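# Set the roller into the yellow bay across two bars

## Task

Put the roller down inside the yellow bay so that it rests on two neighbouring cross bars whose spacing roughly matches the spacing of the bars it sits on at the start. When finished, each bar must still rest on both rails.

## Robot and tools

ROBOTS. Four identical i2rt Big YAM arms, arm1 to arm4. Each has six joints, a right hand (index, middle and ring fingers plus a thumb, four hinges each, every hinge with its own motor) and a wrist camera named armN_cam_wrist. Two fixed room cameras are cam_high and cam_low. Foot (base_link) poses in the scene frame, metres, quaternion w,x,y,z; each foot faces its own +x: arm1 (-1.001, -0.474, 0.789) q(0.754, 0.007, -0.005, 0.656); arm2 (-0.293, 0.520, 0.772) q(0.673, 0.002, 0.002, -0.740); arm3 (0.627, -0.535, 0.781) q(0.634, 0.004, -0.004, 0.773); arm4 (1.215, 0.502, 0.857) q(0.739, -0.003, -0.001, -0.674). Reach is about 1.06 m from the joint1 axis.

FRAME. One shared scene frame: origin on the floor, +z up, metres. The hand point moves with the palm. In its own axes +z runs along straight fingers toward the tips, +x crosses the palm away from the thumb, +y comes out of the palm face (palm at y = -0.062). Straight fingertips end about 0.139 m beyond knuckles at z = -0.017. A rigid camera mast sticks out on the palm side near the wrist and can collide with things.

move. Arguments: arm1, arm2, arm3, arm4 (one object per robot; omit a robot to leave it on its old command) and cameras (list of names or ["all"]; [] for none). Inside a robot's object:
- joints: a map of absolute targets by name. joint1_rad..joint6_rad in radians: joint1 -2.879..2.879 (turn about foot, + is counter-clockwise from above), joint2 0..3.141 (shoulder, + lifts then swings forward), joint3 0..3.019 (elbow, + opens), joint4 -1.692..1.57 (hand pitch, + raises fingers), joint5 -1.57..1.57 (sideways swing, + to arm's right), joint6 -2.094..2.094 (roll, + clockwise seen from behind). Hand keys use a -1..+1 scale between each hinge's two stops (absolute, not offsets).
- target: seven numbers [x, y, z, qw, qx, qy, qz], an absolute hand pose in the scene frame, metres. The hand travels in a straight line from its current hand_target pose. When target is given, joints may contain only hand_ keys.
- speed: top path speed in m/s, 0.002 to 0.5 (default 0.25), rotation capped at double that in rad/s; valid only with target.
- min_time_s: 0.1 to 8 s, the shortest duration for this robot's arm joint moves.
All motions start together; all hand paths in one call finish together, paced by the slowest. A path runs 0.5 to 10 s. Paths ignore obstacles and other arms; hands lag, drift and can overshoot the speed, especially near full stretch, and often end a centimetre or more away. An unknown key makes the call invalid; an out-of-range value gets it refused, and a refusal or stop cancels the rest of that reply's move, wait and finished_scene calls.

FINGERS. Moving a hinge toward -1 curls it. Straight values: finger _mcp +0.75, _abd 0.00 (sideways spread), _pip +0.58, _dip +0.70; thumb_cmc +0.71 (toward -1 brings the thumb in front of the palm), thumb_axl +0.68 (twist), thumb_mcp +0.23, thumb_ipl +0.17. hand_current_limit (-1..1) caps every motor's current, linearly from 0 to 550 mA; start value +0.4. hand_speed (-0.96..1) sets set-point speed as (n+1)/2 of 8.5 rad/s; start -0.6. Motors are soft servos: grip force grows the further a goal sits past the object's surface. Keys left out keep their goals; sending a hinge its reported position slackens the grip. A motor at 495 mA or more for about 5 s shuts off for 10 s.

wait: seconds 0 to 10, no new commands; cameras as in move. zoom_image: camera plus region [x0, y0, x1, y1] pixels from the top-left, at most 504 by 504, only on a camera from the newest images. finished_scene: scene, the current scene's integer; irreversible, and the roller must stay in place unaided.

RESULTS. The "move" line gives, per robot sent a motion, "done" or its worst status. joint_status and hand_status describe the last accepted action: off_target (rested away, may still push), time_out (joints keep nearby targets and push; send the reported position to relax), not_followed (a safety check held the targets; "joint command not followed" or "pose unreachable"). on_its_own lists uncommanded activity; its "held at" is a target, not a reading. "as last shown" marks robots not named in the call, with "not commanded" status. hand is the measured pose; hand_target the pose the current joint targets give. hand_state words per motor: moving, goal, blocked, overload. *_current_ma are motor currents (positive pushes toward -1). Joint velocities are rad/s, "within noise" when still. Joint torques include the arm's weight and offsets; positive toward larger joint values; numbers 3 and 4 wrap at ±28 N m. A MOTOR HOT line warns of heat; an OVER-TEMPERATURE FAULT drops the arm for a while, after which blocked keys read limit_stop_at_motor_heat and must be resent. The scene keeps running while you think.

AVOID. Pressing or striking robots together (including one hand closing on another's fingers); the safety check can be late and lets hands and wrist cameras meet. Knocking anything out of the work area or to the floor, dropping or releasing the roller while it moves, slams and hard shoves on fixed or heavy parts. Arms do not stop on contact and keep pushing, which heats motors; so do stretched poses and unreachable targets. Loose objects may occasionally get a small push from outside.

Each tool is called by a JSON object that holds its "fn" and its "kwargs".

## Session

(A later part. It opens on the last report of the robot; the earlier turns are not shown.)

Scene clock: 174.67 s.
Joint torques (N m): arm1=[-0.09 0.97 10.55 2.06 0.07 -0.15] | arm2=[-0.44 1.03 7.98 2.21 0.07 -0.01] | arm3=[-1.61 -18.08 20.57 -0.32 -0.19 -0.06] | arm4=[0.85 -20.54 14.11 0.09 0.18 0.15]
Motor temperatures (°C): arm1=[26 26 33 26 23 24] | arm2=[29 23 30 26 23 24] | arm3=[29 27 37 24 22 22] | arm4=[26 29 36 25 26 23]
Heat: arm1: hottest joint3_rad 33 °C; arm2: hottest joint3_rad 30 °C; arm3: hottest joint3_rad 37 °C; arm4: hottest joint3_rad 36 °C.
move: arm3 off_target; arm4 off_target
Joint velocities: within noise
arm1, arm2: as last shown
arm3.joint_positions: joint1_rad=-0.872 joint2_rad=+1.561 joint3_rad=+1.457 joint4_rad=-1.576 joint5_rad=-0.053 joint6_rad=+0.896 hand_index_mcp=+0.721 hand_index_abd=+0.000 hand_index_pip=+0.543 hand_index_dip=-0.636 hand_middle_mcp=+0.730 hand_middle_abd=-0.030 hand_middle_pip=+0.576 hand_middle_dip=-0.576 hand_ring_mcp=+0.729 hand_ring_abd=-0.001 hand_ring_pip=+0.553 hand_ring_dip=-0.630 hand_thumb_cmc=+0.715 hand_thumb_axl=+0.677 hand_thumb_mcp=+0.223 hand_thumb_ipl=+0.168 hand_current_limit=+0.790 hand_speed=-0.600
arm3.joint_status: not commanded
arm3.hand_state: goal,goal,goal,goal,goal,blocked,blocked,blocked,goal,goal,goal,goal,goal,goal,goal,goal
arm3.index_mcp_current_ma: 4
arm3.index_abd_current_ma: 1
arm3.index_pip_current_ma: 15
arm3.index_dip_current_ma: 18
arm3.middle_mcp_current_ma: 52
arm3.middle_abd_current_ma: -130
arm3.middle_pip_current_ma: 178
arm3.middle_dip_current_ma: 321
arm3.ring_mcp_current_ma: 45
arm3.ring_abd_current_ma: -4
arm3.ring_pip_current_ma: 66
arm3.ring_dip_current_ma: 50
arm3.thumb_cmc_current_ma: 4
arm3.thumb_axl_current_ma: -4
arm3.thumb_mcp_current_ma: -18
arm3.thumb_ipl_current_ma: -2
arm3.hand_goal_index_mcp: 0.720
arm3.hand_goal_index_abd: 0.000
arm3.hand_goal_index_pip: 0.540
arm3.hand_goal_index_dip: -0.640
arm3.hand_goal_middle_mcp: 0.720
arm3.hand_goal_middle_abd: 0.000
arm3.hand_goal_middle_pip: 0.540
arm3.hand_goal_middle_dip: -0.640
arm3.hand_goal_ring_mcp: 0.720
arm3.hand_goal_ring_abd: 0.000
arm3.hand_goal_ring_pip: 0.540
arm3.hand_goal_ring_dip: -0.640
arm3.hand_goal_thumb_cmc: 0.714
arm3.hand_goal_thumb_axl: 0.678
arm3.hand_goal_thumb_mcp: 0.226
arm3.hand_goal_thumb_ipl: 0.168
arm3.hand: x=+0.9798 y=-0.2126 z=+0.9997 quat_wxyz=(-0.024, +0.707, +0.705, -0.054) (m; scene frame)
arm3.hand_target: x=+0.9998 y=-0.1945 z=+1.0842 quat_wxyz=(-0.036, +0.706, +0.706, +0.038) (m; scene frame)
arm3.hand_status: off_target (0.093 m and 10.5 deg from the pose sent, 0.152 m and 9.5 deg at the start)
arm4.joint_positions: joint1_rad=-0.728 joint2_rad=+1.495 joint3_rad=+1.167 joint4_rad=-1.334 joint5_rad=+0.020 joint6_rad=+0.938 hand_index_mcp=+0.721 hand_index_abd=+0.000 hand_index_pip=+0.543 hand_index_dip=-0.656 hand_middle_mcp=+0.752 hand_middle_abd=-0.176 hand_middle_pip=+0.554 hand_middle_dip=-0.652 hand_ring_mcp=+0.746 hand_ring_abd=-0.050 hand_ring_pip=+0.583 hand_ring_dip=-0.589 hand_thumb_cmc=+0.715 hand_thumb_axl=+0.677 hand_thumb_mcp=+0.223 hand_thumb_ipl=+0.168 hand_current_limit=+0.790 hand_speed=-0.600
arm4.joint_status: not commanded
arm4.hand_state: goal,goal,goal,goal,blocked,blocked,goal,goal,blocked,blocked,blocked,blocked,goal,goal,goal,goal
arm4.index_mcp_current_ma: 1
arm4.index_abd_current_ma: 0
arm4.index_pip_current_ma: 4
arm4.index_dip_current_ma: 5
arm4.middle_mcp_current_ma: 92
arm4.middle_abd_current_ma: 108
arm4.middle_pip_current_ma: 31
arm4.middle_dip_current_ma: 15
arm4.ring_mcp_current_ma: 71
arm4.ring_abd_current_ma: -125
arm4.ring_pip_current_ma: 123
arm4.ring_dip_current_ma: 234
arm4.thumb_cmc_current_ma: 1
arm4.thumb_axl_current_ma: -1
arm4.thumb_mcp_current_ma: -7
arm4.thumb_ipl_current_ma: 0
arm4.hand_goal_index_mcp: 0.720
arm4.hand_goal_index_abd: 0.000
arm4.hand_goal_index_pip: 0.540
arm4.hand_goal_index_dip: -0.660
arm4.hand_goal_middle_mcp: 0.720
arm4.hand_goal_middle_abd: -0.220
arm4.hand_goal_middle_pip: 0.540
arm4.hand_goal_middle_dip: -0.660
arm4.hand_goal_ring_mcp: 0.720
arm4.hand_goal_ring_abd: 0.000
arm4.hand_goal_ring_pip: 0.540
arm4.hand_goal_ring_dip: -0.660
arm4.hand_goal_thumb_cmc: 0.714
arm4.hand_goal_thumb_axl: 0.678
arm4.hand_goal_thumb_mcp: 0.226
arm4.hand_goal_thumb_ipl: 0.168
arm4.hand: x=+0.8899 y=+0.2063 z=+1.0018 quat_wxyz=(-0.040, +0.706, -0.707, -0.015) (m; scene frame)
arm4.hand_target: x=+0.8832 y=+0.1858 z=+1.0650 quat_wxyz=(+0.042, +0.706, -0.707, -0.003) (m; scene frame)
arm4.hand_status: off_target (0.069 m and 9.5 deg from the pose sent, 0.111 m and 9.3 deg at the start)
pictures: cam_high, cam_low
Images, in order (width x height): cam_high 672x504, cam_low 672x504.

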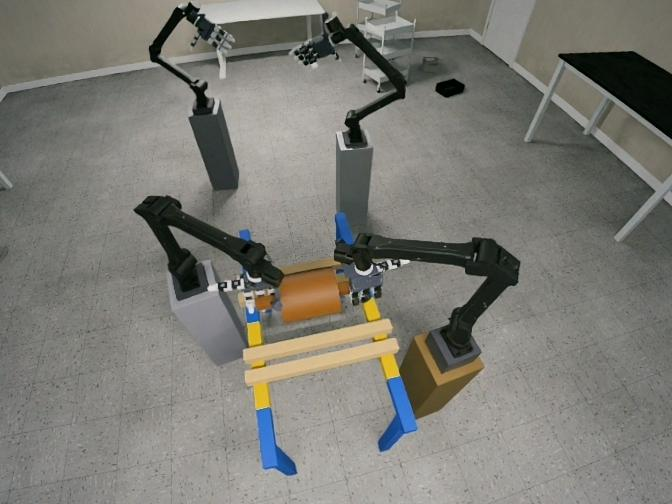

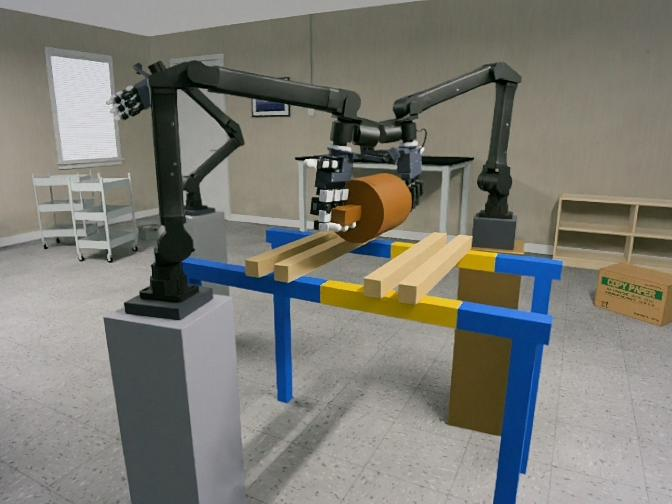

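{"fn": "move", "kwargs": {"arm4": {"target": [0.983, 0.184, 1.053, 0.040, 0.706, -0.706, 0.004], "speed": 0.08}, "arm3": {"target": [1.107, -0.186, 1.098, -0.040, 0.706, 0.706, 0.042], "speed": 0.08}, "cameras": ["cam_low", "cam_high"]}}

{"fn": "zoom_image", "kwargs": {"camera": "cam_low", "region": [320, 120, 520, 310]}}

{"fn": "zoom_image", "kwargs": {"camera": "cam_high", "region": [220, 260, 410, 400]}}

Scene clock: 177.53 s.
Joint torques (N m): arm1=[-0.15 1.03 10.58 2.07 0.09 -0.17] | arm2=[-0.56 1.32 7.95 2.19 0.05 -0.04] | arm3=[-1.55 -21.54 20.27 -0.4 -0.32 -0.06] | arm4=[0.79 -17.32 14 0.18 0.35 0.11]
Motor temperatures (°C): arm1=[26 26 33 26 23 24] | arm2=[29 23 30 26 23 24] | arm3=[29 27 38 24 22 22] | arm4=[26 29 36 25 26 23]
Heat: arm1: hottest joint3_rad 33 °C; arm2: hottest joint3_rad 30 °C; arm3: hottest joint3_rad 38 °C; arm4: hottest joint3_rad 36 °C.
move: arm3 off_target; arm4 off_target
Joint velocities: within noise
arm1, arm2: as last shown
arm3.joint_positions: joint1_rad=-1.019 joint2_rad=+1.732 joint3_rad=+1.647 joint4_rad=-1.597 joint5_rad=-0.067 joint6_rad=+0.750 hand_index_mcp=+0.721 hand_index_abd=+0.000 hand_index_pip=+0.543 hand_index_dip=-0.636 hand_middle_mcp=+0.728 hand_middle_abd=-0.026 hand_middle_pip=+0.576 hand_middle_dip=-0.576 hand_ring_mcp=+0.727 hand_ring_abd=-0.001 hand_ring_pip=+0.551 hand_ring_dip=-0.632 hand_thumb_cmc=+0.715 hand_thumb_axl=+0.677 hand_thumb_mcp=+0.223 hand_thumb_ipl=+0.168 hand_current_limit=+0.790 hand_speed=-0.600
arm3.joint_status: not commanded
arm3.hand_state: goal,goal,goal,goal,goal,blocked,blocked,blocked,goal,goal,goal,goal,goal,goal,goal,goal
arm3.index_mcp_current_ma: 3
arm3.index_abd_current_ma: 1
arm3.index_pip_current_ma: 14
arm3.index_dip_current_ma: 18
arm3.middle_mcp_current_ma: 44
arm3.middle_abd_current_ma: -113
arm3.middle_pip_current_ma: 178
arm3.middle_dip_current_ma: 321
arm3.ring_mcp_current_ma: 37
arm3.ring_abd_current_ma: -3
arm3.ring_pip_current_ma: 57
arm3.ring_dip_current_ma: 40
arm3.thumb_cmc_current_ma: 4
arm3.thumb_axl_current_ma: -4
arm3.thumb_mcp_current_ma: -18
arm3.thumb_ipl_current_ma: -2
arm3.hand_goal_index_mcp: 0.720
arm3.hand_goal_index_abd: 0.000
arm3.hand_goal_index_pip: 0.540
arm3.hand_goal_index_dip: -0.640
arm3.hand_goal_middle_mcp: 0.720
arm3.hand_goal_middle_abd: 0.000
arm3.hand_goal_middle_pip: 0.540
arm3.hand_goal_middle_dip: -0.640
arm3.hand_goal_ring_mcp: 0.720
arm3.hand_goal_ring_abd: 0.000
arm3.hand_goal_ring_pip: 0.540
arm3.hand_goal_ring_dip: -0.640
arm3.hand_goal_thumb_cmc: 0.714
arm3.hand_goal_thumb_axl: 0.678
arm3.hand_goal_thumb_mcp: 0.226
arm3.hand_goal_thumb_ipl: 0.168
arm3.hand: x=+1.0727 y=-0.2102 z=+0.9886 quat_wxyz=(-0.040, +0.707, +0.704, -0.051) (m; scene frame)
arm3.hand_target: x=+1.0930 y=-0.1974 z=+1.0811 quat_wxyz=(-0.039, +0.706, +0.706, +0.043) (m; scene frame)
arm3.hand_status: off_target (0.117 m and 10.7 deg from the pose sent, 0.163 m and 11.2 deg at the start; pose on its path clipped on 55 of 65 steps)
arm4.joint_positions: joint1_rad=-0.506 joint2_rad=+1.358 joint3_rad=+1.017 joint4_rad=-1.319 joint5_rad=+0.015 joint6_rad=+1.161 hand_index_mcp=+0.721 hand_index_abd=+0.000 hand_index_pip=+0.543 hand_index_dip=-0.656 hand_middle_mcp=+0.756 hand_middle_abd=-0.176 hand_middle_pip=+0.554 hand_middle_dip=-0.660 hand_ring_mcp=+0.747 hand_ring_abd=-0.050 hand_ring_pip=+0.589 hand_ring_dip=-0.589 hand_thumb_cmc=+0.715 hand_thumb_axl=+0.677 hand_thumb_mcp=+0.223 hand_thumb_ipl=+0.168 hand_current_limit=+0.790 hand_speed=-0.600
arm4.joint_status: not commanded
arm4.hand_state: goal,goal,goal,goal,blocked,blocked,goal,goal,blocked,blocked,blocked,blocked,goal,goal,goal,goal
arm4.index_mcp_current_ma: 1
arm4.index_abd_current_ma: 0
arm4.index_pip_current_ma: 4
arm4.index_dip_current_ma: 5
arm4.middle_mcp_current_ma: 105
arm4.middle_abd_current_ma: 108
arm4.middle_pip_current_ma: 31
arm4.middle_dip_current_ma: 0
arm4.ring_mcp_current_ma: 75
arm4.ring_abd_current_ma: -125
arm4.ring_pip_current_ma: 145
arm4.ring_dip_current_ma: 236
arm4.thumb_cmc_current_ma: 1
arm4.thumb_axl_current_ma: -1
arm4.thumb_mcp_current_ma: -7
arm4.thumb_ipl_current_ma: 0
arm4.hand_goal_index_mcp: 0.720
arm4.hand_goal_index_abd: 0.000
arm4.hand_goal_index_pip: 0.540
arm4.hand_goal_index_dip: -0.660
arm4.hand_goal_middle_mcp: 0.720
arm4.hand_goal_middle_abd: -0.220
arm4.hand_goal_middle_pip: 0.540
arm4.hand_goal_middle_dip: -0.660
arm4.hand_goal_ring_mcp: 0.720
arm4.hand_goal_ring_abd: 0.000
arm4.hand_goal_ring_pip: 0.540
arm4.hand_goal_ring_dip: -0.660
arm4.hand_goal_thumb_cmc: 0.714
arm4.hand_goal_thumb_axl: 0.678
arm4.hand_goal_thumb_mcp: 0.226
arm4.hand_goal_thumb_ipl: 0.168
arm4.hand: x=+0.9885 y=+0.2102 z=+1.0000 quat_wxyz=(-0.036, +0.705, -0.708, -0.022) (m; scene frame)
arm4.hand_target: x=+0.9841 y=+0.1876 z=+1.0524 quat_wxyz=(+0.039, +0.706, -0.707, +0.005) (m; scene frame)
arm4.hand_status: off_target (0.059 m and 9.2 deg from the pose sent, 0.109 m and 9.5 deg at the start)
pictures: cam_high, cam_low
Images, in order (width x height): cam_high 672x504, cam_low 672x504.

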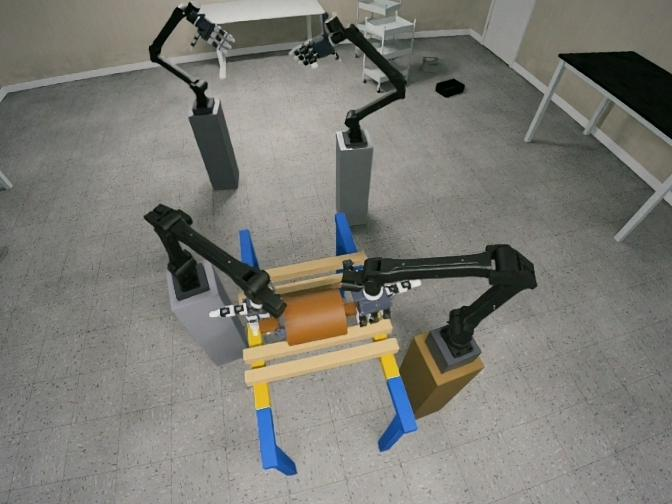

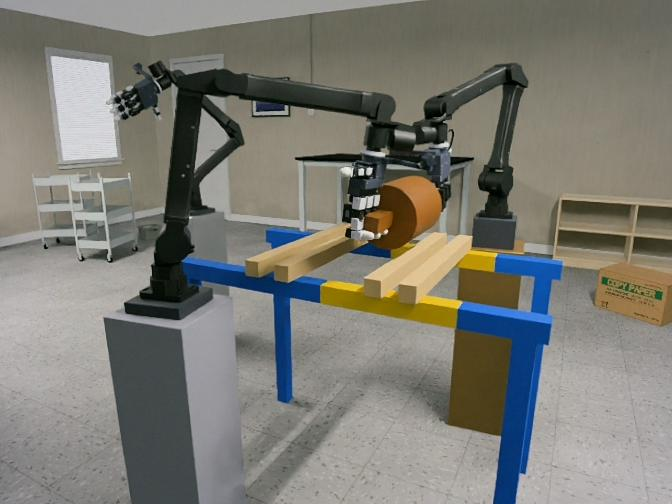

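Scaled by 2.520 from the camera's 672x504 image, which has a finer 960x720 frame.

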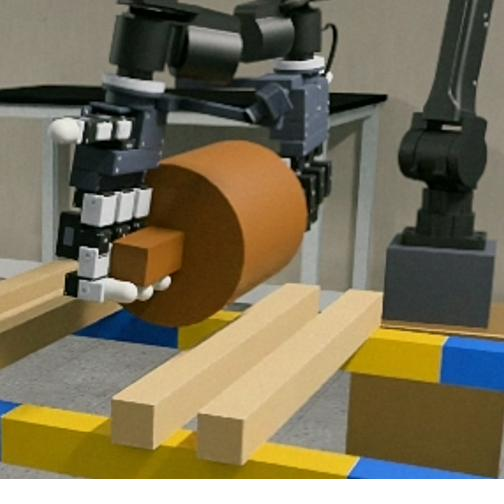

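Scaled by 2.653 from the camera's 672x504 image, which has a finer 960x720 frame.

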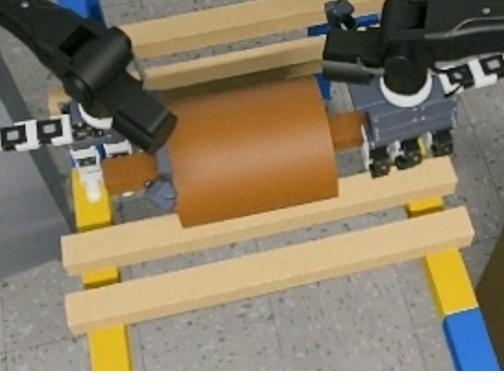

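{"fn": "move", "kwargs": {"arm4": {"target": [1.014, 0.187, 1.052, 0.036, 0.706, -0.706, 0.004], "speed": 0.02}, "arm3": {"joints": {"joint1_rad": -1.058, "joint2_rad": 1.706, "joint3_rad": 1.852, "joint4_rad": -1.596, "joint5_rad": -0.07, "joint6_rad": 0.715}, "min_time_s": 1.6}, "cameras": ["cam_low", "cam_high", "arm3_cam_wrist"]}}

{"fn": "zoom_image", "kwargs": {"camera": "cam_low", "region": [320, 120, 520, 310]}}

{"fn": "zoom_image", "kwargs": {"camera": "cam_high", "region": [220, 260, 410, 400]}}

Scene clock: 192.30 s.
Joint torques (N m): arm1=[0.15 1.14 10.56 2.13 0.09 -0.17] | arm2=[-0.62 1.08 7.98 2.11 0.07 -0.03] | arm3=[-1.49 -22.48 17.96 0.32 -0.22 -0.09] | arm4=[0.97 -16.38 14.06 -0.18 0.42 0.12]
Motor temperatures (°C): arm1=[26 26 33 26 23 24] | arm2=[29 23 30 26 23 24] | arm3=[29 27 42 24 22 22] | arm4=[26 28 37 25 26 23]
Heat: arm1: hottest joint3_rad 33 °C; arm2: hottest joint3_rad 30 °C; arm3: hottest joint3_rad 42 °C; arm4: hottest joint3_rad 37 °C.
move: arm3 time_out; arm4 off_target
Joint velocities: within noise
arm1.joint_positions: joint1_rad=-0.343 joint2_rad=+0.627 joint3_rad=+1.324 joint4_rad=-1.323 joint5_rad=+0.005 joint6_rad=+1.171 hand_index_mcp=+0.754 hand_index_abd=+0.000 hand_index_pip=+0.577 hand_index_dip=+0.696 hand_middle_mcp=+0.754 hand_middle_abd=+0.000 hand_middle_pip=+0.577 hand_middle_dip=+0.696 hand_ring_mcp=+0.754 hand_ring_abd=+0.000 hand_ring_pip=+0.577 hand_ring_dip=+0.696 hand_thumb_cmc=+0.714 hand_thumb_axl=+0.677 hand_thumb_mcp=+0.226 hand_thumb_ipl=+0.168 hand_current_limit=+0.400 hand_speed=-0.600
arm1.joint_status: not commanded
arm1.hand_state: goal,goal,goal,goal,goal,goal,goal,goal,goal,goal,goal,goal,goal,goal,goal,goal
arm1.index_mcp_current_ma: -1
arm1.index_abd_current_ma: 1
arm1.index_pip_current_ma: 3
arm1.index_dip_current_ma: 0
arm1.middle_mcp_current_ma: -1
arm1.middle_abd_current_ma: 1
arm1.middle_pip_current_ma: 3
arm1.middle_dip_current_ma: 0
arm1.ring_mcp_current_ma: -2
arm1.ring_abd_current_ma: 1
arm1.ring_pip_current_ma: 3
arm1.ring_dip_current_ma: 0
arm1.thumb_cmc_current_ma: 1
arm1.thumb_axl_current_ma: -3
arm1.thumb_mcp_current_ma: -2
arm1.thumb_ipl_current_ma: -1
arm1.hand_goal_index_mcp: 0.754
arm1.hand_goal_index_abd: 0.000
arm1.hand_goal_index_pip: 0.576
arm1.hand_goal_index_dip: 0.696
arm1.hand_goal_middle_mcp: 0.754
arm1.hand_goal_middle_abd: 0.000
arm1.hand_goal_middle_pip: 0.576
arm1.hand_goal_middle_dip: 0.696
arm1.hand_goal_ring_mcp: 0.754
arm1.hand_goal_ring_abd: 0.000
arm1.hand_goal_ring_pip: 0.576
arm1.hand_goal_ring_dip: 0.696
arm1.hand_goal_thumb_cmc: 0.714
arm1.hand_goal_thumb_axl: 0.678
arm1.hand_goal_thumb_mcp: 0.226
arm1.hand_goal_thumb_ipl: 0.168
arm1.hand: x=-0.8023 y=-0.2976 z=+1.3093 quat_wxyz=(-0.158, +0.655, +0.599, +0.433) (m; scene frame)
arm1.hand_target: x=-0.8032 y=-0.2995 z=+1.3223 quat_wxyz=(-0.162, +0.650, +0.594, +0.445) (m; scene frame)
arm1.hand_status: not commanded
arm2.joint_positions: joint1_rad=-0.310 joint2_rad=+0.624 joint3_rad=+1.365 joint4_rad=-1.216 joint5_rad=-0.015 joint6_rad=+1.060 hand_index_mcp=+0.755 hand_index_abd=+0.000 hand_index_pip=+0.577 hand_index_dip=+0.696 hand_middle_mcp=+0.755 hand_middle_abd=+0.000 hand_middle_pip=+0.577 hand_middle_dip=+0.696 hand_ring_mcp=+0.755 hand_ring_abd=+0.000 hand_ring_pip=+0.577 hand_ring_dip=+0.696 hand_thumb_cmc=+0.715 hand_thumb_axl=+0.677 hand_thumb_mcp=+0.226 hand_thumb_ipl=+0.168 hand_current_limit=+0.400 hand_speed=-0.600
arm2.joint_status: not commanded
arm2.hand_state: goal,goal,goal,goal,goal,goal,goal,goal,goal,goal,goal,goal,goal,goal,goal,goal
arm2.index_mcp_current_ma: 1
arm2.index_abd_current_ma: 0
arm2.index_pip_current_ma: 1
arm2.index_dip_current_ma: 0
arm2.middle_mcp_current_ma: 1
arm2.middle_abd_current_ma: 0
arm2.middle_pip_current_ma: 1
arm2.middle_dip_current_ma: 0
arm2.ring_mcp_current_ma: 1
arm2.ring_abd_current_ma: 0
arm2.ring_pip_current_ma: 1
arm2.ring_dip_current_ma: 0
arm2.thumb_cmc_current_ma: 1
arm2.thumb_axl_current_ma: -1
arm2.thumb_mcp_current_ma: 0
arm2.thumb_ipl_current_ma: 0
arm2.hand_goal_index_mcp: 0.754
arm2.hand_goal_index_abd: 0.000
arm2.hand_goal_index_pip: 0.576
arm2.hand_goal_index_dip: 0.696
arm2.hand_goal_middle_mcp: 0.754
arm2.hand_goal_middle_abd: 0.000
arm2.hand_goal_middle_pip: 0.576
arm2.hand_goal_middle_dip: 0.696
arm2.hand_goal_ring_mcp: 0.754
arm2.hand_goal_ring_abd: 0.000
arm2.hand_goal_ring_pip: 0.576
arm2.hand_goal_ring_dip: 0.696
arm2.hand_goal_thumb_cmc: 0.714
arm2.hand_goal_thumb_axl: 0.678
arm2.hand_goal_thumb_mcp: 0.226
arm2.hand_goal_thumb_ipl: 0.168
arm2.hand: x=-0.4747 y=+0.3036 z=+1.3413 quat_wxyz=(+0.490, +0.639, -0.568, +0.172) (m; scene frame)
arm2.hand_target: x=-0.4734 y=+0.3066 z=+1.3545 quat_wxyz=(+0.501, +0.633, -0.563, +0.176) (m; scene frame)
arm2.hand_status: not commanded
arm3.joint_positions: joint1_rad=-1.050 joint2_rad=+1.772 joint3_rad=+1.702 joint4_rad=-1.597 joint5_rad=-0.067 joint6_rad=+0.724 hand_index_mcp=+0.721 hand_index_abd=+0.000 hand_index_pip=+0.543 hand_index_dip=-0.636 hand_middle_mcp=+0.728 hand_middle_abd=-0.024 hand_middle_pip=+0.576 hand_middle_dip=-0.576 hand_ring_mcp=+0.728 hand_ring_abd=+0.000 hand_ring_pip=+0.552 hand_ring_dip=-0.630 hand_thumb_cmc=+0.715 hand_thumb_axl=+0.677 hand_thumb_mcp=+0.223 hand_thumb_ipl=+0.168 hand_current_limit=+0.790 hand_speed=-0.600
arm3.joint_status: joint3_rad time_out (moved +0.055 of +0.205); the others done
arm3.hand_state: goal,goal,goal,goal,goal,blocked,blocked,blocked,goal,goal,goal,goal,goal,goal,goal,goal
arm3.index_mcp_current_ma: 3
arm3.index_abd_current_ma: 1
arm3.index_pip_current_ma: 14
arm3.index_dip_current_ma: 18
arm3.middle_mcp_current_ma: 44
arm3.middle_abd_current_ma: -105
arm3.middle_pip_current_ma: 178
arm3.middle_dip_current_ma: 321
arm3.ring_mcp_current_ma: 43
arm3.ring_abd_current_ma: -2
arm3.ring_pip_current_ma: 60
arm3.ring_dip_current_ma: 49
arm3.thumb_cmc_current_ma: 4
arm3.thumb_axl_current_ma: -4
arm3.thumb_mcp_current_ma: -18
arm3.thumb_ipl_current_ma: -2
arm3.hand_goal_index_mcp: 0.720
arm3.hand_goal_index_abd: 0.000
arm3.hand_goal_index_pip: 0.540
arm3.hand_goal_index_dip: -0.640
arm3.hand_goal_middle_mcp: 0.720
arm3.hand_goal_middle_abd: 0.000
arm3.hand_goal_middle_pip: 0.540
arm3.hand_goal_middle_dip: -0.640
arm3.hand_goal_ring_mcp: 0.720
arm3.hand_goal_ring_abd: 0.000
arm3.hand_goal_ring_pip: 0.540
arm3.hand_goal_ring_dip: -0.640
arm3.hand_goal_thumb_cmc: 0.714
arm3.hand_goal_thumb_axl: 0.678
arm3.hand_goal_thumb_mcp: 0.226
arm3.hand_goal_thumb_ipl: 0.168
arm3.on_its_own: joint3_rad reads +1.702 and still pushes toward +1.814 since a time_out
arm3.hand: x=+1.0971 y=-0.2098 z=+0.9893 quat_wxyz=(-0.041, +0.709, +0.703, -0.043) (m; scene frame)
arm3.hand_target: x=+1.1152 y=-0.2002 z=+1.0740 quat_wxyz=(-0.036, +0.707, +0.705, +0.047) (m; scene frame)
arm3.hand_status: not commanded
arm4.joint_positions: joint1_rad=-0.432 joint2_rad=+1.324 joint3_rad=+0.988 joint4_rad=-1.321 joint5_rad=+0.015 joint6_rad=+1.240 hand_index_mcp=+0.721 hand_index_abd=+0.000 hand_index_pip=+0.543 hand_index_dip=-0.656 hand_middle_mcp=+0.756 hand_middle_abd=-0.176 hand_middle_pip=+0.554 hand_middle_dip=-0.659 hand_ring_mcp=+0.748 hand_ring_abd=-0.050 hand_ring_pip=+0.590 hand_ring_dip=-0.587 hand_thumb_cmc=+0.715 hand_thumb_axl=+0.677 hand_thumb_mcp=+0.223 hand_thumb_ipl=+0.168 hand_current_limit=+0.790 hand_speed=-0.600
arm4.joint_status: not commanded
arm4.hand_state: goal,goal,goal,goal,blocked,blocked,goal,goal,blocked,blocked,blocked,blocked,goal,goal,goal,goal
arm4.index_mcp_current_ma: 1
arm4.index_abd_current_ma: 0
arm4.index_pip_current_ma: 4
arm4.index_dip_current_ma: 5
arm4.middle_mcp_current_ma: 105
arm4.middle_abd_current_ma: 108
arm4.middle_pip_current_ma: 31
arm4.middle_dip_current_ma: 1
arm4.ring_mcp_current_ma: 79
arm4.ring_abd_current_ma: -125
arm4.ring_pip_current_ma: 148
arm4.ring_dip_current_ma: 245
arm4.thumb_cmc_current_ma: 1
arm4.thumb_axl_current_ma: -1
arm4.thumb_mcp_current_ma: -7
arm4.thumb_ipl_current_ma: 0
arm4.hand_goal_index_mcp: 0.720
arm4.hand_goal_index_abd: 0.000
arm4.hand_goal_index_pip: 0.540
arm4.hand_goal_index_dip: -0.660
arm4.hand_goal_middle_mcp: 0.720
arm4.hand_goal_middle_abd: -0.220
arm4.hand_goal_middle_pip: 0.540
arm4.hand_goal_middle_dip: -0.660
arm4.hand_goal_ring_mcp: 0.720
arm4.hand_goal_ring_abd: 0.000
arm4.hand_goal_ring_pip: 0.540
arm4.hand_goal_ring_dip: -0.660
arm4.hand_goal_thumb_cmc: 0.714
arm4.hand_goal_thumb_axl: 0.678
arm4.hand_goal_thumb_mcp: 0.226
arm4.hand_goal_thumb_ipl: 0.168
arm4.hand: x=+1.0163 y=+0.2117 z=+1.0017 quat_wxyz=(-0.032, +0.703, -0.710, -0.024) (m; scene frame)
arm4.hand_target: x=+1.0145 y=+0.1902 z=+1.0511 quat_wxyz=(+0.036, +0.706, -0.707, +0.005) (m; scene frame)
arm4.hand_status: off_target (0.056 m and 8.4 deg from the pose sent, 0.062 m and 8.7 deg at the start)
pictures: arm3_cam_wrist, cam_high, cam_low
Images, in order (width x height): arm3_cam_wrist 672x504, cam_high 672x504, cam_low 672x504.

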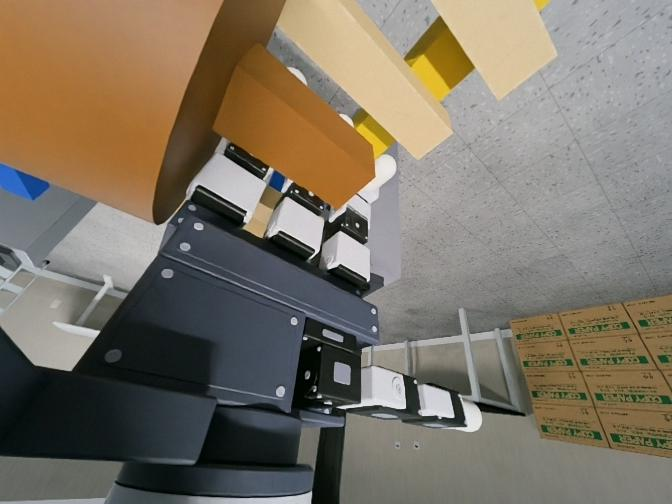

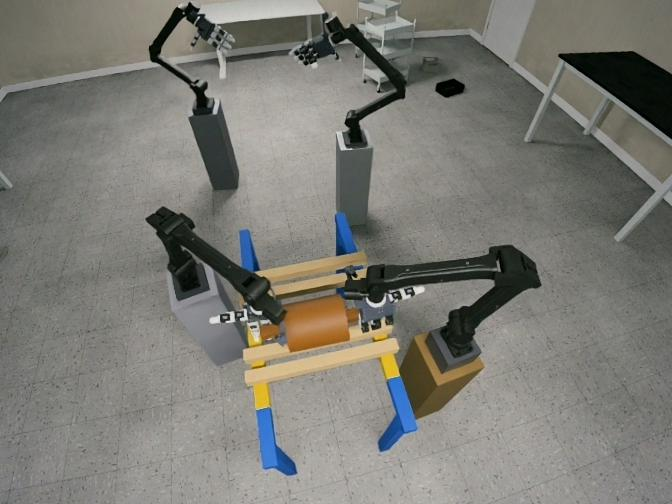

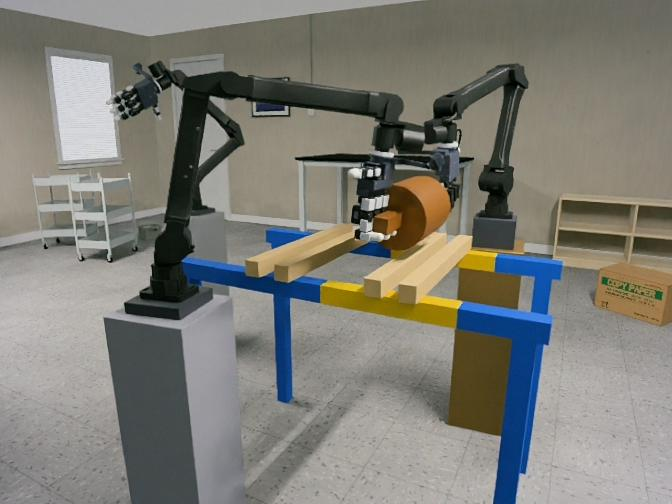

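Scaled by 2.520 from the camera's 672x504 image, which has a finer 960x720 frame.

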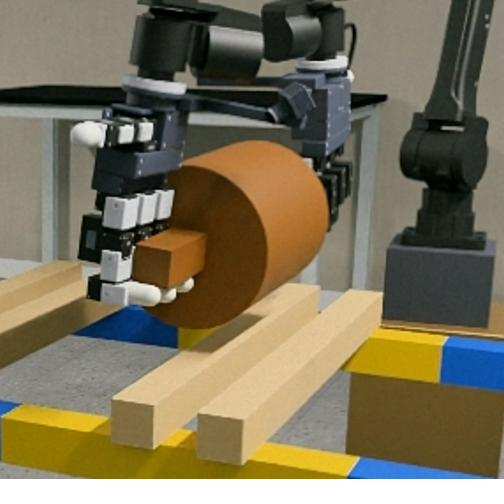

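Scaled by 2.653 from the camera's 672x504 image, which has a finer 960x720 frame.

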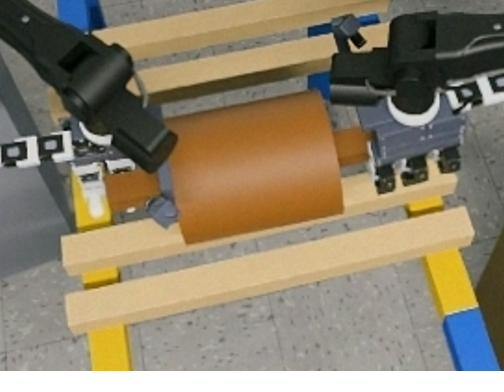

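{"fn": "move", "kwargs": {"arm4": {"target": [1.046, 0.190, 1.045, 0.036, 0.706, -0.706, 0.006], "speed": 0.03}, "arm3": {"target": [1.158, -0.198, 1.082, -0.036, 0.706, 0.705, 0.050], "speed": 0.03}, "cameras": ["cam_low", "cam_high", "arm3_cam_wrist"]}}

{"fn": "zoom_image", "kwargs": {"camera": "cam_low", "region": [320, 120, 520, 310]}}

{"fn": "zoom_image", "kwargs": {"camera": "cam_high", "region": [220, 260, 410, 400]}}

Scene clock: 195.20 s.
Joint torques (N m): arm1=[0.03 0.91 10.61 2.03 0.1 -0.15] | arm2=[-0.85 0.97 7.92 2.17 0.03 -0.01] | arm3=[-2.2 -23.18 19.32 -0.08 -0.06 -0.04] | arm4=[0.79 -15.79 13.38 -0.14 0.48 0.14]
Motor temperatures (°C): arm1=[26 26 33 26 23 24] | arm2=[29 23 30 26 23 24] | arm3=[29 28 42 24 22 22] | arm4=[26 28 37 25 26 23]
Heat: arm1: hottest joint3_rad 33 °C; arm2: hottest joint3_rad 30 °C; arm3: hottest joint3_rad 42 °C; arm4: hottest joint3_rad 37 °C.
move: arm3 off_target; arm4 off_target
Joint velocities: within noise
arm1, arm2: as last shown
arm3.joint_positions: joint1_rad=-1.085 joint2_rad=+1.816 joint3_rad=+1.732 joint4_rad=-1.586 joint5_rad=-0.072 joint6_rad=+0.677 hand_index_mcp=+0.721 hand_index_abd=+0.000 hand_index_pip=+0.543 hand_index_dip=-0.636 hand_middle_mcp=+0.728 hand_middle_abd=-0.032 hand_middle_pip=+0.576 hand_middle_dip=-0.576 hand_ring_mcp=+0.721 hand_ring_abd=+0.001 hand_ring_pip=+0.546 hand_ring_dip=-0.634 hand_thumb_cmc=+0.715 hand_thumb_axl=+0.677 hand_thumb_mcp=+0.223 hand_thumb_ipl=+0.168 hand_current_limit=+0.790 hand_speed=-0.600
arm3.joint_status: not commanded
arm3.hand_state: goal,goal,goal,goal,goal,blocked,blocked,blocked,goal,goal,goal,goal,goal,goal,goal,goal
arm3.index_mcp_current_ma: 3
arm3.index_abd_current_ma: 1
arm3.index_pip_current_ma: 14
arm3.index_dip_current_ma: 18
arm3.middle_mcp_current_ma: 41
arm3.middle_abd_current_ma: -140
arm3.middle_pip_current_ma: 178
arm3.middle_dip_current_ma: 321
arm3.ring_mcp_current_ma: 4
arm3.ring_abd_current_ma: 5
arm3.ring_pip_current_ma: 28
arm3.ring_dip_current_ma: 31
arm3.thumb_cmc_current_ma: 3
arm3.thumb_axl_current_ma: -4
arm3.thumb_mcp_current_ma: -18
arm3.thumb_ipl_current_ma: -2
arm3.hand_goal_index_mcp: 0.720
arm3.hand_goal_index_abd: 0.000
arm3.hand_goal_index_pip: 0.540
arm3.hand_goal_index_dip: -0.640
arm3.hand_goal_middle_mcp: 0.720
arm3.hand_goal_middle_abd: 0.000
arm3.hand_goal_middle_pip: 0.540
arm3.hand_goal_middle_dip: -0.640
arm3.hand_goal_ring_mcp: 0.720
arm3.hand_goal_ring_abd: 0.000
arm3.hand_goal_ring_pip: 0.540
arm3.hand_goal_ring_dip: -0.640
arm3.hand_goal_thumb_cmc: 0.714
arm3.hand_goal_thumb_axl: 0.678
arm3.hand_goal_thumb_mcp: 0.226
arm3.hand_goal_thumb_ipl: 0.168
arm3.hand: x=+1.1202 y=-0.2126 z=+0.9763 quat_wxyz=(-0.046, +0.705, +0.707, -0.043) (m; scene frame)
arm3.hand_target: x=+1.1444 y=-0.2066 z=+1.0691 quat_wxyz=(-0.035, +0.706, +0.705, +0.051) (m; scene frame)
arm3.hand_status: off_target (0.113 m and 10.7 deg from the pose sent, 0.111 m and 10.7 deg at the start; pose on its path clipped on 36 of 61 steps)
arm4.joint_positions: joint1_rad=-0.344 joint2_rad=+1.296 joint3_rad=+0.956 joint4_rad=-1.307 joint5_rad=+0.015 joint6_rad=+1.323 hand_index_mcp=+0.721 hand_index_abd=+0.000 hand_index_pip=+0.543 hand_index_dip=-0.656 hand_middle_mcp=+0.758 hand_middle_abd=-0.176 hand_middle_pip=+0.554 hand_middle_dip=-0.665 hand_ring_mcp=+0.748 hand_ring_abd=-0.050 hand_ring_pip=+0.590 hand_ring_dip=-0.580 hand_thumb_cmc=+0.715 hand_thumb_axl=+0.677 hand_thumb_mcp=+0.223 hand_thumb_ipl=+0.168 hand_current_limit=+0.790 hand_speed=-0.600
arm4.joint_status: not commanded
arm4.hand_state: goal,goal,goal,goal,blocked,blocked,goal,goal,blocked,blocked,blocked,blocked,goal,goal,goal,goal
arm4.index_mcp_current_ma: 1
arm4.index_abd_current_ma: 0
arm4.index_pip_current_ma: 4
arm4.index_dip_current_ma: 5
arm4.middle_mcp_current_ma: 114
arm4.middle_abd_current_ma: 108
arm4.middle_pip_current_ma: 31
arm4.middle_dip_current_ma: -9
arm4.ring_mcp_current_ma: 79
arm4.ring_abd_current_ma: -125
arm4.ring_pip_current_ma: 148
arm4.ring_dip_current_ma: 272
arm4.thumb_cmc_current_ma: 1
arm4.thumb_axl_current_ma: -1
arm4.thumb_mcp_current_ma: -7
arm4.thumb_ipl_current_ma: 0
arm4.hand_goal_index_mcp: 0.720
arm4.hand_goal_index_abd: 0.000
arm4.hand_goal_index_pip: 0.540
arm4.hand_goal_index_dip: -0.660
arm4.hand_goal_middle_mcp: 0.720
arm4.hand_goal_middle_abd: -0.220
arm4.hand_goal_middle_pip: 0.540
arm4.hand_goal_middle_dip: -0.660
arm4.hand_goal_ring_mcp: 0.720
arm4.hand_goal_ring_abd: 0.000
arm4.hand_goal_ring_pip: 0.540
arm4.hand_goal_ring_dip: -0.660
arm4.hand_goal_thumb_cmc: 0.714
arm4.hand_goal_thumb_axl: 0.678
arm4.hand_goal_thumb_mcp: 0.226
arm4.hand_goal_thumb_ipl: 0.168
arm4.hand: x=+1.0465 y=+0.2111 z=+0.9995 quat_wxyz=(-0.026, +0.705, -0.708, -0.024) (m; scene frame)
arm4.hand_target: x=+1.0462 y=+0.1927 z=+1.0440 quat_wxyz=(+0.035, +0.706, -0.707, +0.007) (m; scene frame)
arm4.hand_status: off_target (0.050 m and 7.9 deg from the pose sent, 0.057 m and 8.5 deg at the start)
pictures: arm3_cam_wrist, cam_high, cam_low
Images, in order (width x height): arm3_cam_wrist 672x504, cam_high 672x504, cam_low 672x504.

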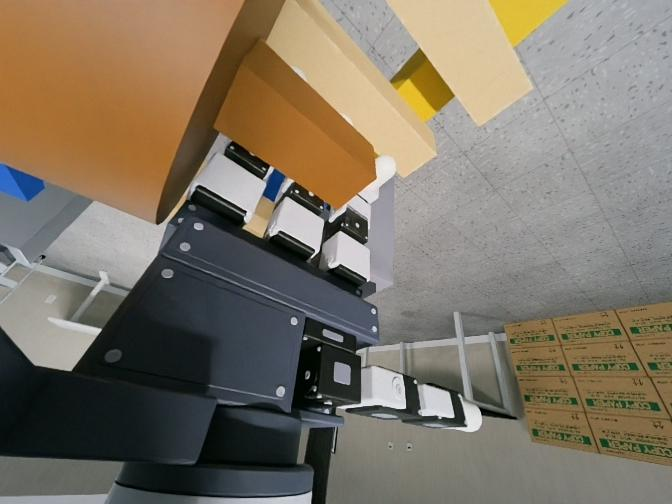

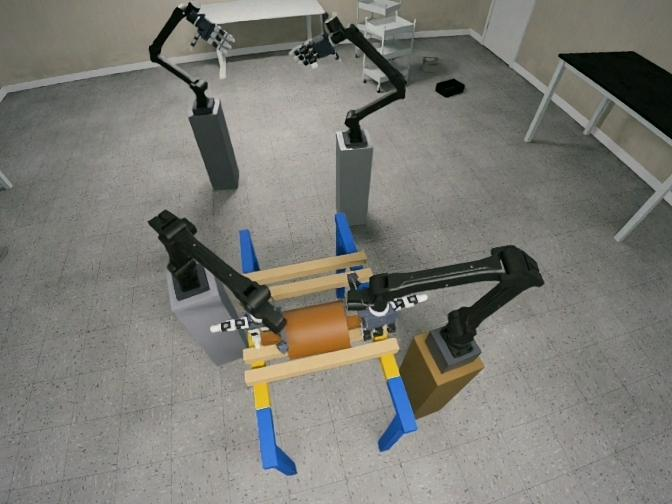

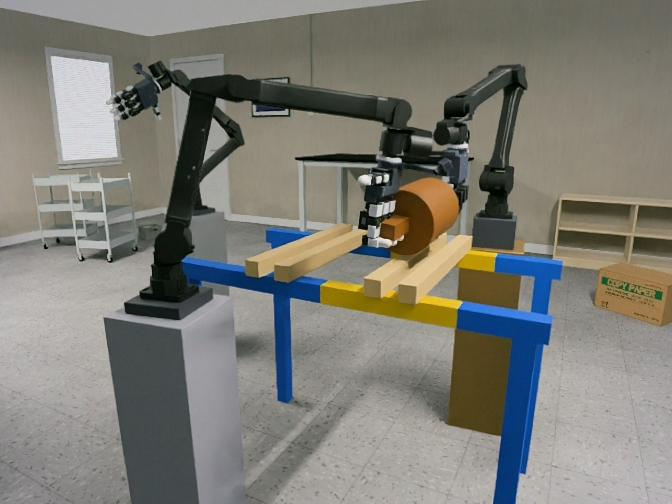

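Scaled by 2.520 from the camera's 672x504 image, which has a finer 960x720 frame.

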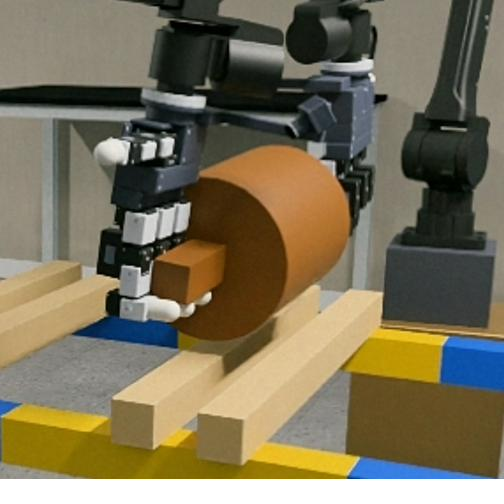

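Scaled by 2.653 from the camera's 672x504 image, which has a finer 960x720 frame.

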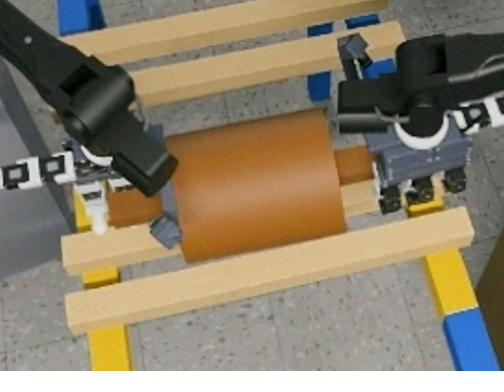

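{"fn": "move", "kwargs": {"arm3": {"joints": {"joint1_rad": -1.118, "joint2_rad": 1.775, "joint3_rad": 1.94, "joint4_rad": -1.646, "joint5_rad": -0.075, "joint6_rad": 0.65}, "min_time_s": 1.5}, "cameras": ["cam_low", "cam_high", "arm3_cam_wrist"]}}

{"fn": "zoom_image", "kwargs": {"camera": "cam_low", "region": [320, 120, 520, 310]}}

{"fn": "zoom_image", "kwargs": {"camera": "cam_high", "region": [220, 260, 410, 400]}}

Scene clock: 199.83 s.
Joint torques (N m): arm1=[-0.21 1.03 10.59 2.04 0.08 -0.16] | arm2=[-0.26 0.79 8.02 2.25 0.06 -0.01] | arm3=[-2.14 -23.88 17.95 -0.54 -0.2 -0.03] | arm4=[0.67 -15.44 13.57 -0.2 0.48 0.14]
Motor temperatures (°C): arm1=[26 26 33 26 23 24] | arm2=[29 23 30 26 23 24] | arm3=[29 28 43 24 22 22] | arm4=[26 28 37 25 26 23]
Heat: arm1: hottest joint3_rad 33 °C; arm2: hottest joint3_rad 30 °C; arm3: hottest joint3_rad 43 °C; arm4: hottest joint3_rad 37 °C.
move: arm3 time_out
Joint velocities: within noise
arm1, arm2, arm4: as last shown
arm3.joint_positions: joint1_rad=-1.102 joint2_rad=+1.844 joint3_rad=+1.796 joint4_rad=-1.627 joint5_rad=-0.072 joint6_rad=+0.654 hand_index_mcp=+0.720 hand_index_abd=+0.000 hand_index_pip=+0.543 hand_index_dip=-0.636 hand_middle_mcp=+0.727 hand_middle_abd=-0.029 hand_middle_pip=+0.576 hand_middle_dip=-0.576 hand_ring_mcp=+0.728 hand_ring_abd=-0.002 hand_ring_pip=+0.552 hand_ring_dip=-0.631 hand_thumb_cmc=+0.715 hand_thumb_axl=+0.677 hand_thumb_mcp=+0.223 hand_thumb_ipl=+0.168 hand_current_limit=+0.790 hand_speed=-0.600
arm3.joint_status: joint3_rad time_out (moved +0.064 of +0.208); the others done
arm3.hand_state: goal,goal,goal,goal,goal,blocked,blocked,blocked,goal,goal,goal,goal,goal,goal,goal,goal
arm3.index_mcp_current_ma: 2
arm3.index_abd_current_ma: 1
arm3.index_pip_current_ma: 14
arm3.index_dip_current_ma: 18
arm3.middle_mcp_current_ma: 39
arm3.middle_abd_current_ma: -124
arm3.middle_pip_current_ma: 178
arm3.middle_dip_current_ma: 321
arm3.ring_mcp_current_ma: 41
arm3.ring_abd_current_ma: -8
arm3.ring_pip_current_ma: 58
arm3.ring_dip_current_ma: 47
arm3.thumb_cmc_current_ma: 3
arm3.thumb_axl_current_ma: -4
arm3.thumb_mcp_current_ma: -18
arm3.thumb_ipl_current_ma: -2
arm3.hand_goal_index_mcp: 0.720
arm3.hand_goal_index_abd: 0.000
arm3.hand_goal_index_pip: 0.540
arm3.hand_goal_index_dip: -0.640
arm3.hand_goal_middle_mcp: 0.720
arm3.hand_goal_middle_abd: 0.000
arm3.hand_goal_middle_pip: 0.540
arm3.hand_goal_middle_dip: -0.640
arm3.hand_goal_ring_mcp: 0.720
arm3.hand_goal_ring_abd: 0.000
arm3.hand_goal_ring_pip: 0.540
arm3.hand_goal_ring_dip: -0.640
arm3.hand_goal_thumb_cmc: 0.714
arm3.hand_goal_thumb_axl: 0.678
arm3.hand_goal_thumb_mcp: 0.226
arm3.hand_goal_thumb_ipl: 0.168
arm3.on_its_own: joint3_rad reads +1.796 and still pushes toward +1.908 since a time_out
arm3.hand: x=+1.1332 y=-0.2131 z=+0.9853 quat_wxyz=(-0.047, +0.702, +0.709, -0.044) (m; scene frame)
arm3.hand_target: x=+1.1496 y=-0.2131 z=+1.0728 quat_wxyz=(-0.037, +0.705, +0.707, +0.037) (m; scene frame)
arm3.hand_status: not commanded
arm4.joint_positions: joint1_rad=-0.342 joint2_rad=+1.293 joint3_rad=+0.953 joint4_rad=-1.307 joint5_rad=+0.015 joint6_rad=+1.324 hand_index_mcp=+0.721 hand_index_abd=+0.000 hand_index_pip=+0.543 hand_index_dip=-0.656 hand_middle_mcp=+0.758 hand_middle_abd=-0.176 hand_middle_pip=+0.554 hand_middle_dip=-0.655 hand_ring_mcp=+0.752 hand_ring_abd=-0.050 hand_ring_pip=+0.590 hand_ring_dip=-0.580 hand_thumb_cmc=+0.715 hand_thumb_axl=+0.677 hand_thumb_mcp=+0.223 hand_thumb_ipl=+0.168 hand_current_limit=+0.790 hand_speed=-0.600
arm4.middle_dip_current_ma: 9
arm4.ring_mcp_current_ma: 93
arm4.hand: x=+1.0472 y=+0.2118 z=+0.9998 quat_wxyz=(-0.025, +0.706, -0.708, -0.024) (m; scene frame)
arm4.hand_target: x=+1.0462 y=+0.1927 z=+1.0439 quat_wxyz=(+0.035, +0.707, -0.707, +0.007) (m; scene frame)
pictures: arm3_cam_wrist, cam_high, cam_low
Images, in order (width x height): arm3_cam_wrist 672x504, cam_high 672x504, cam_low 672x504.

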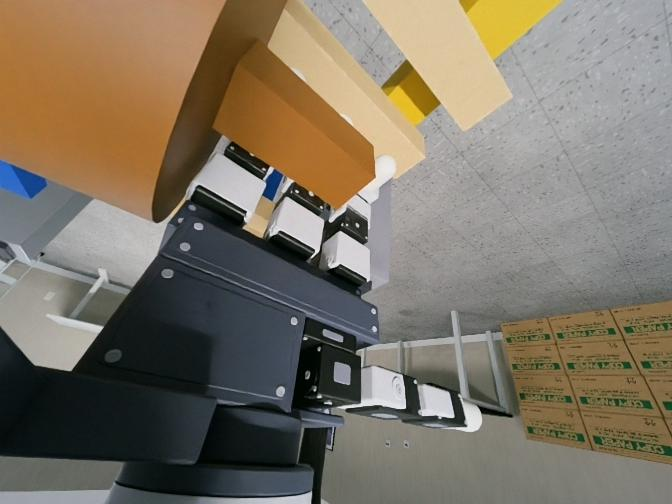

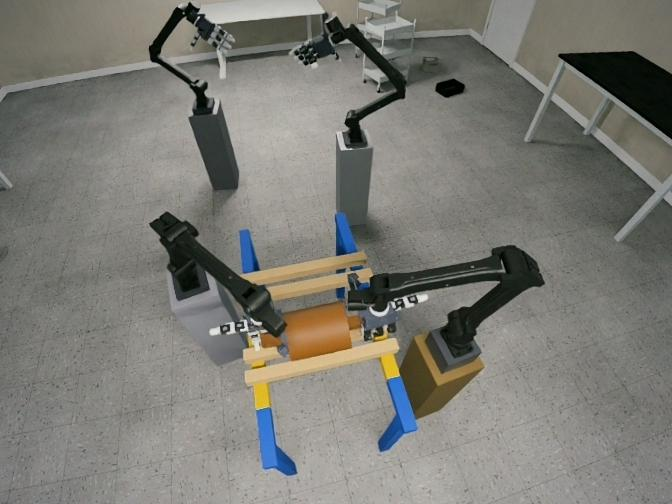

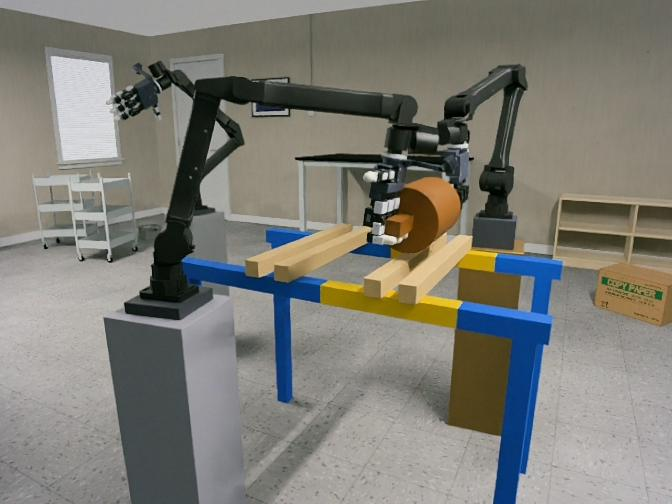

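Scaled by 2.520 from the camera's 672x504 image, which has a finer 960x720 frame.

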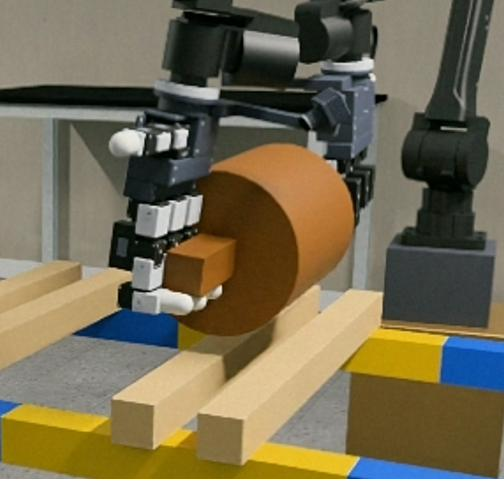

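Scaled by 2.653 from the camera's 672x504 image, which has a finer 960x720 frame.

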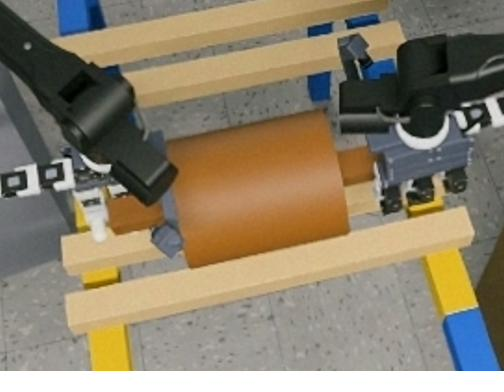

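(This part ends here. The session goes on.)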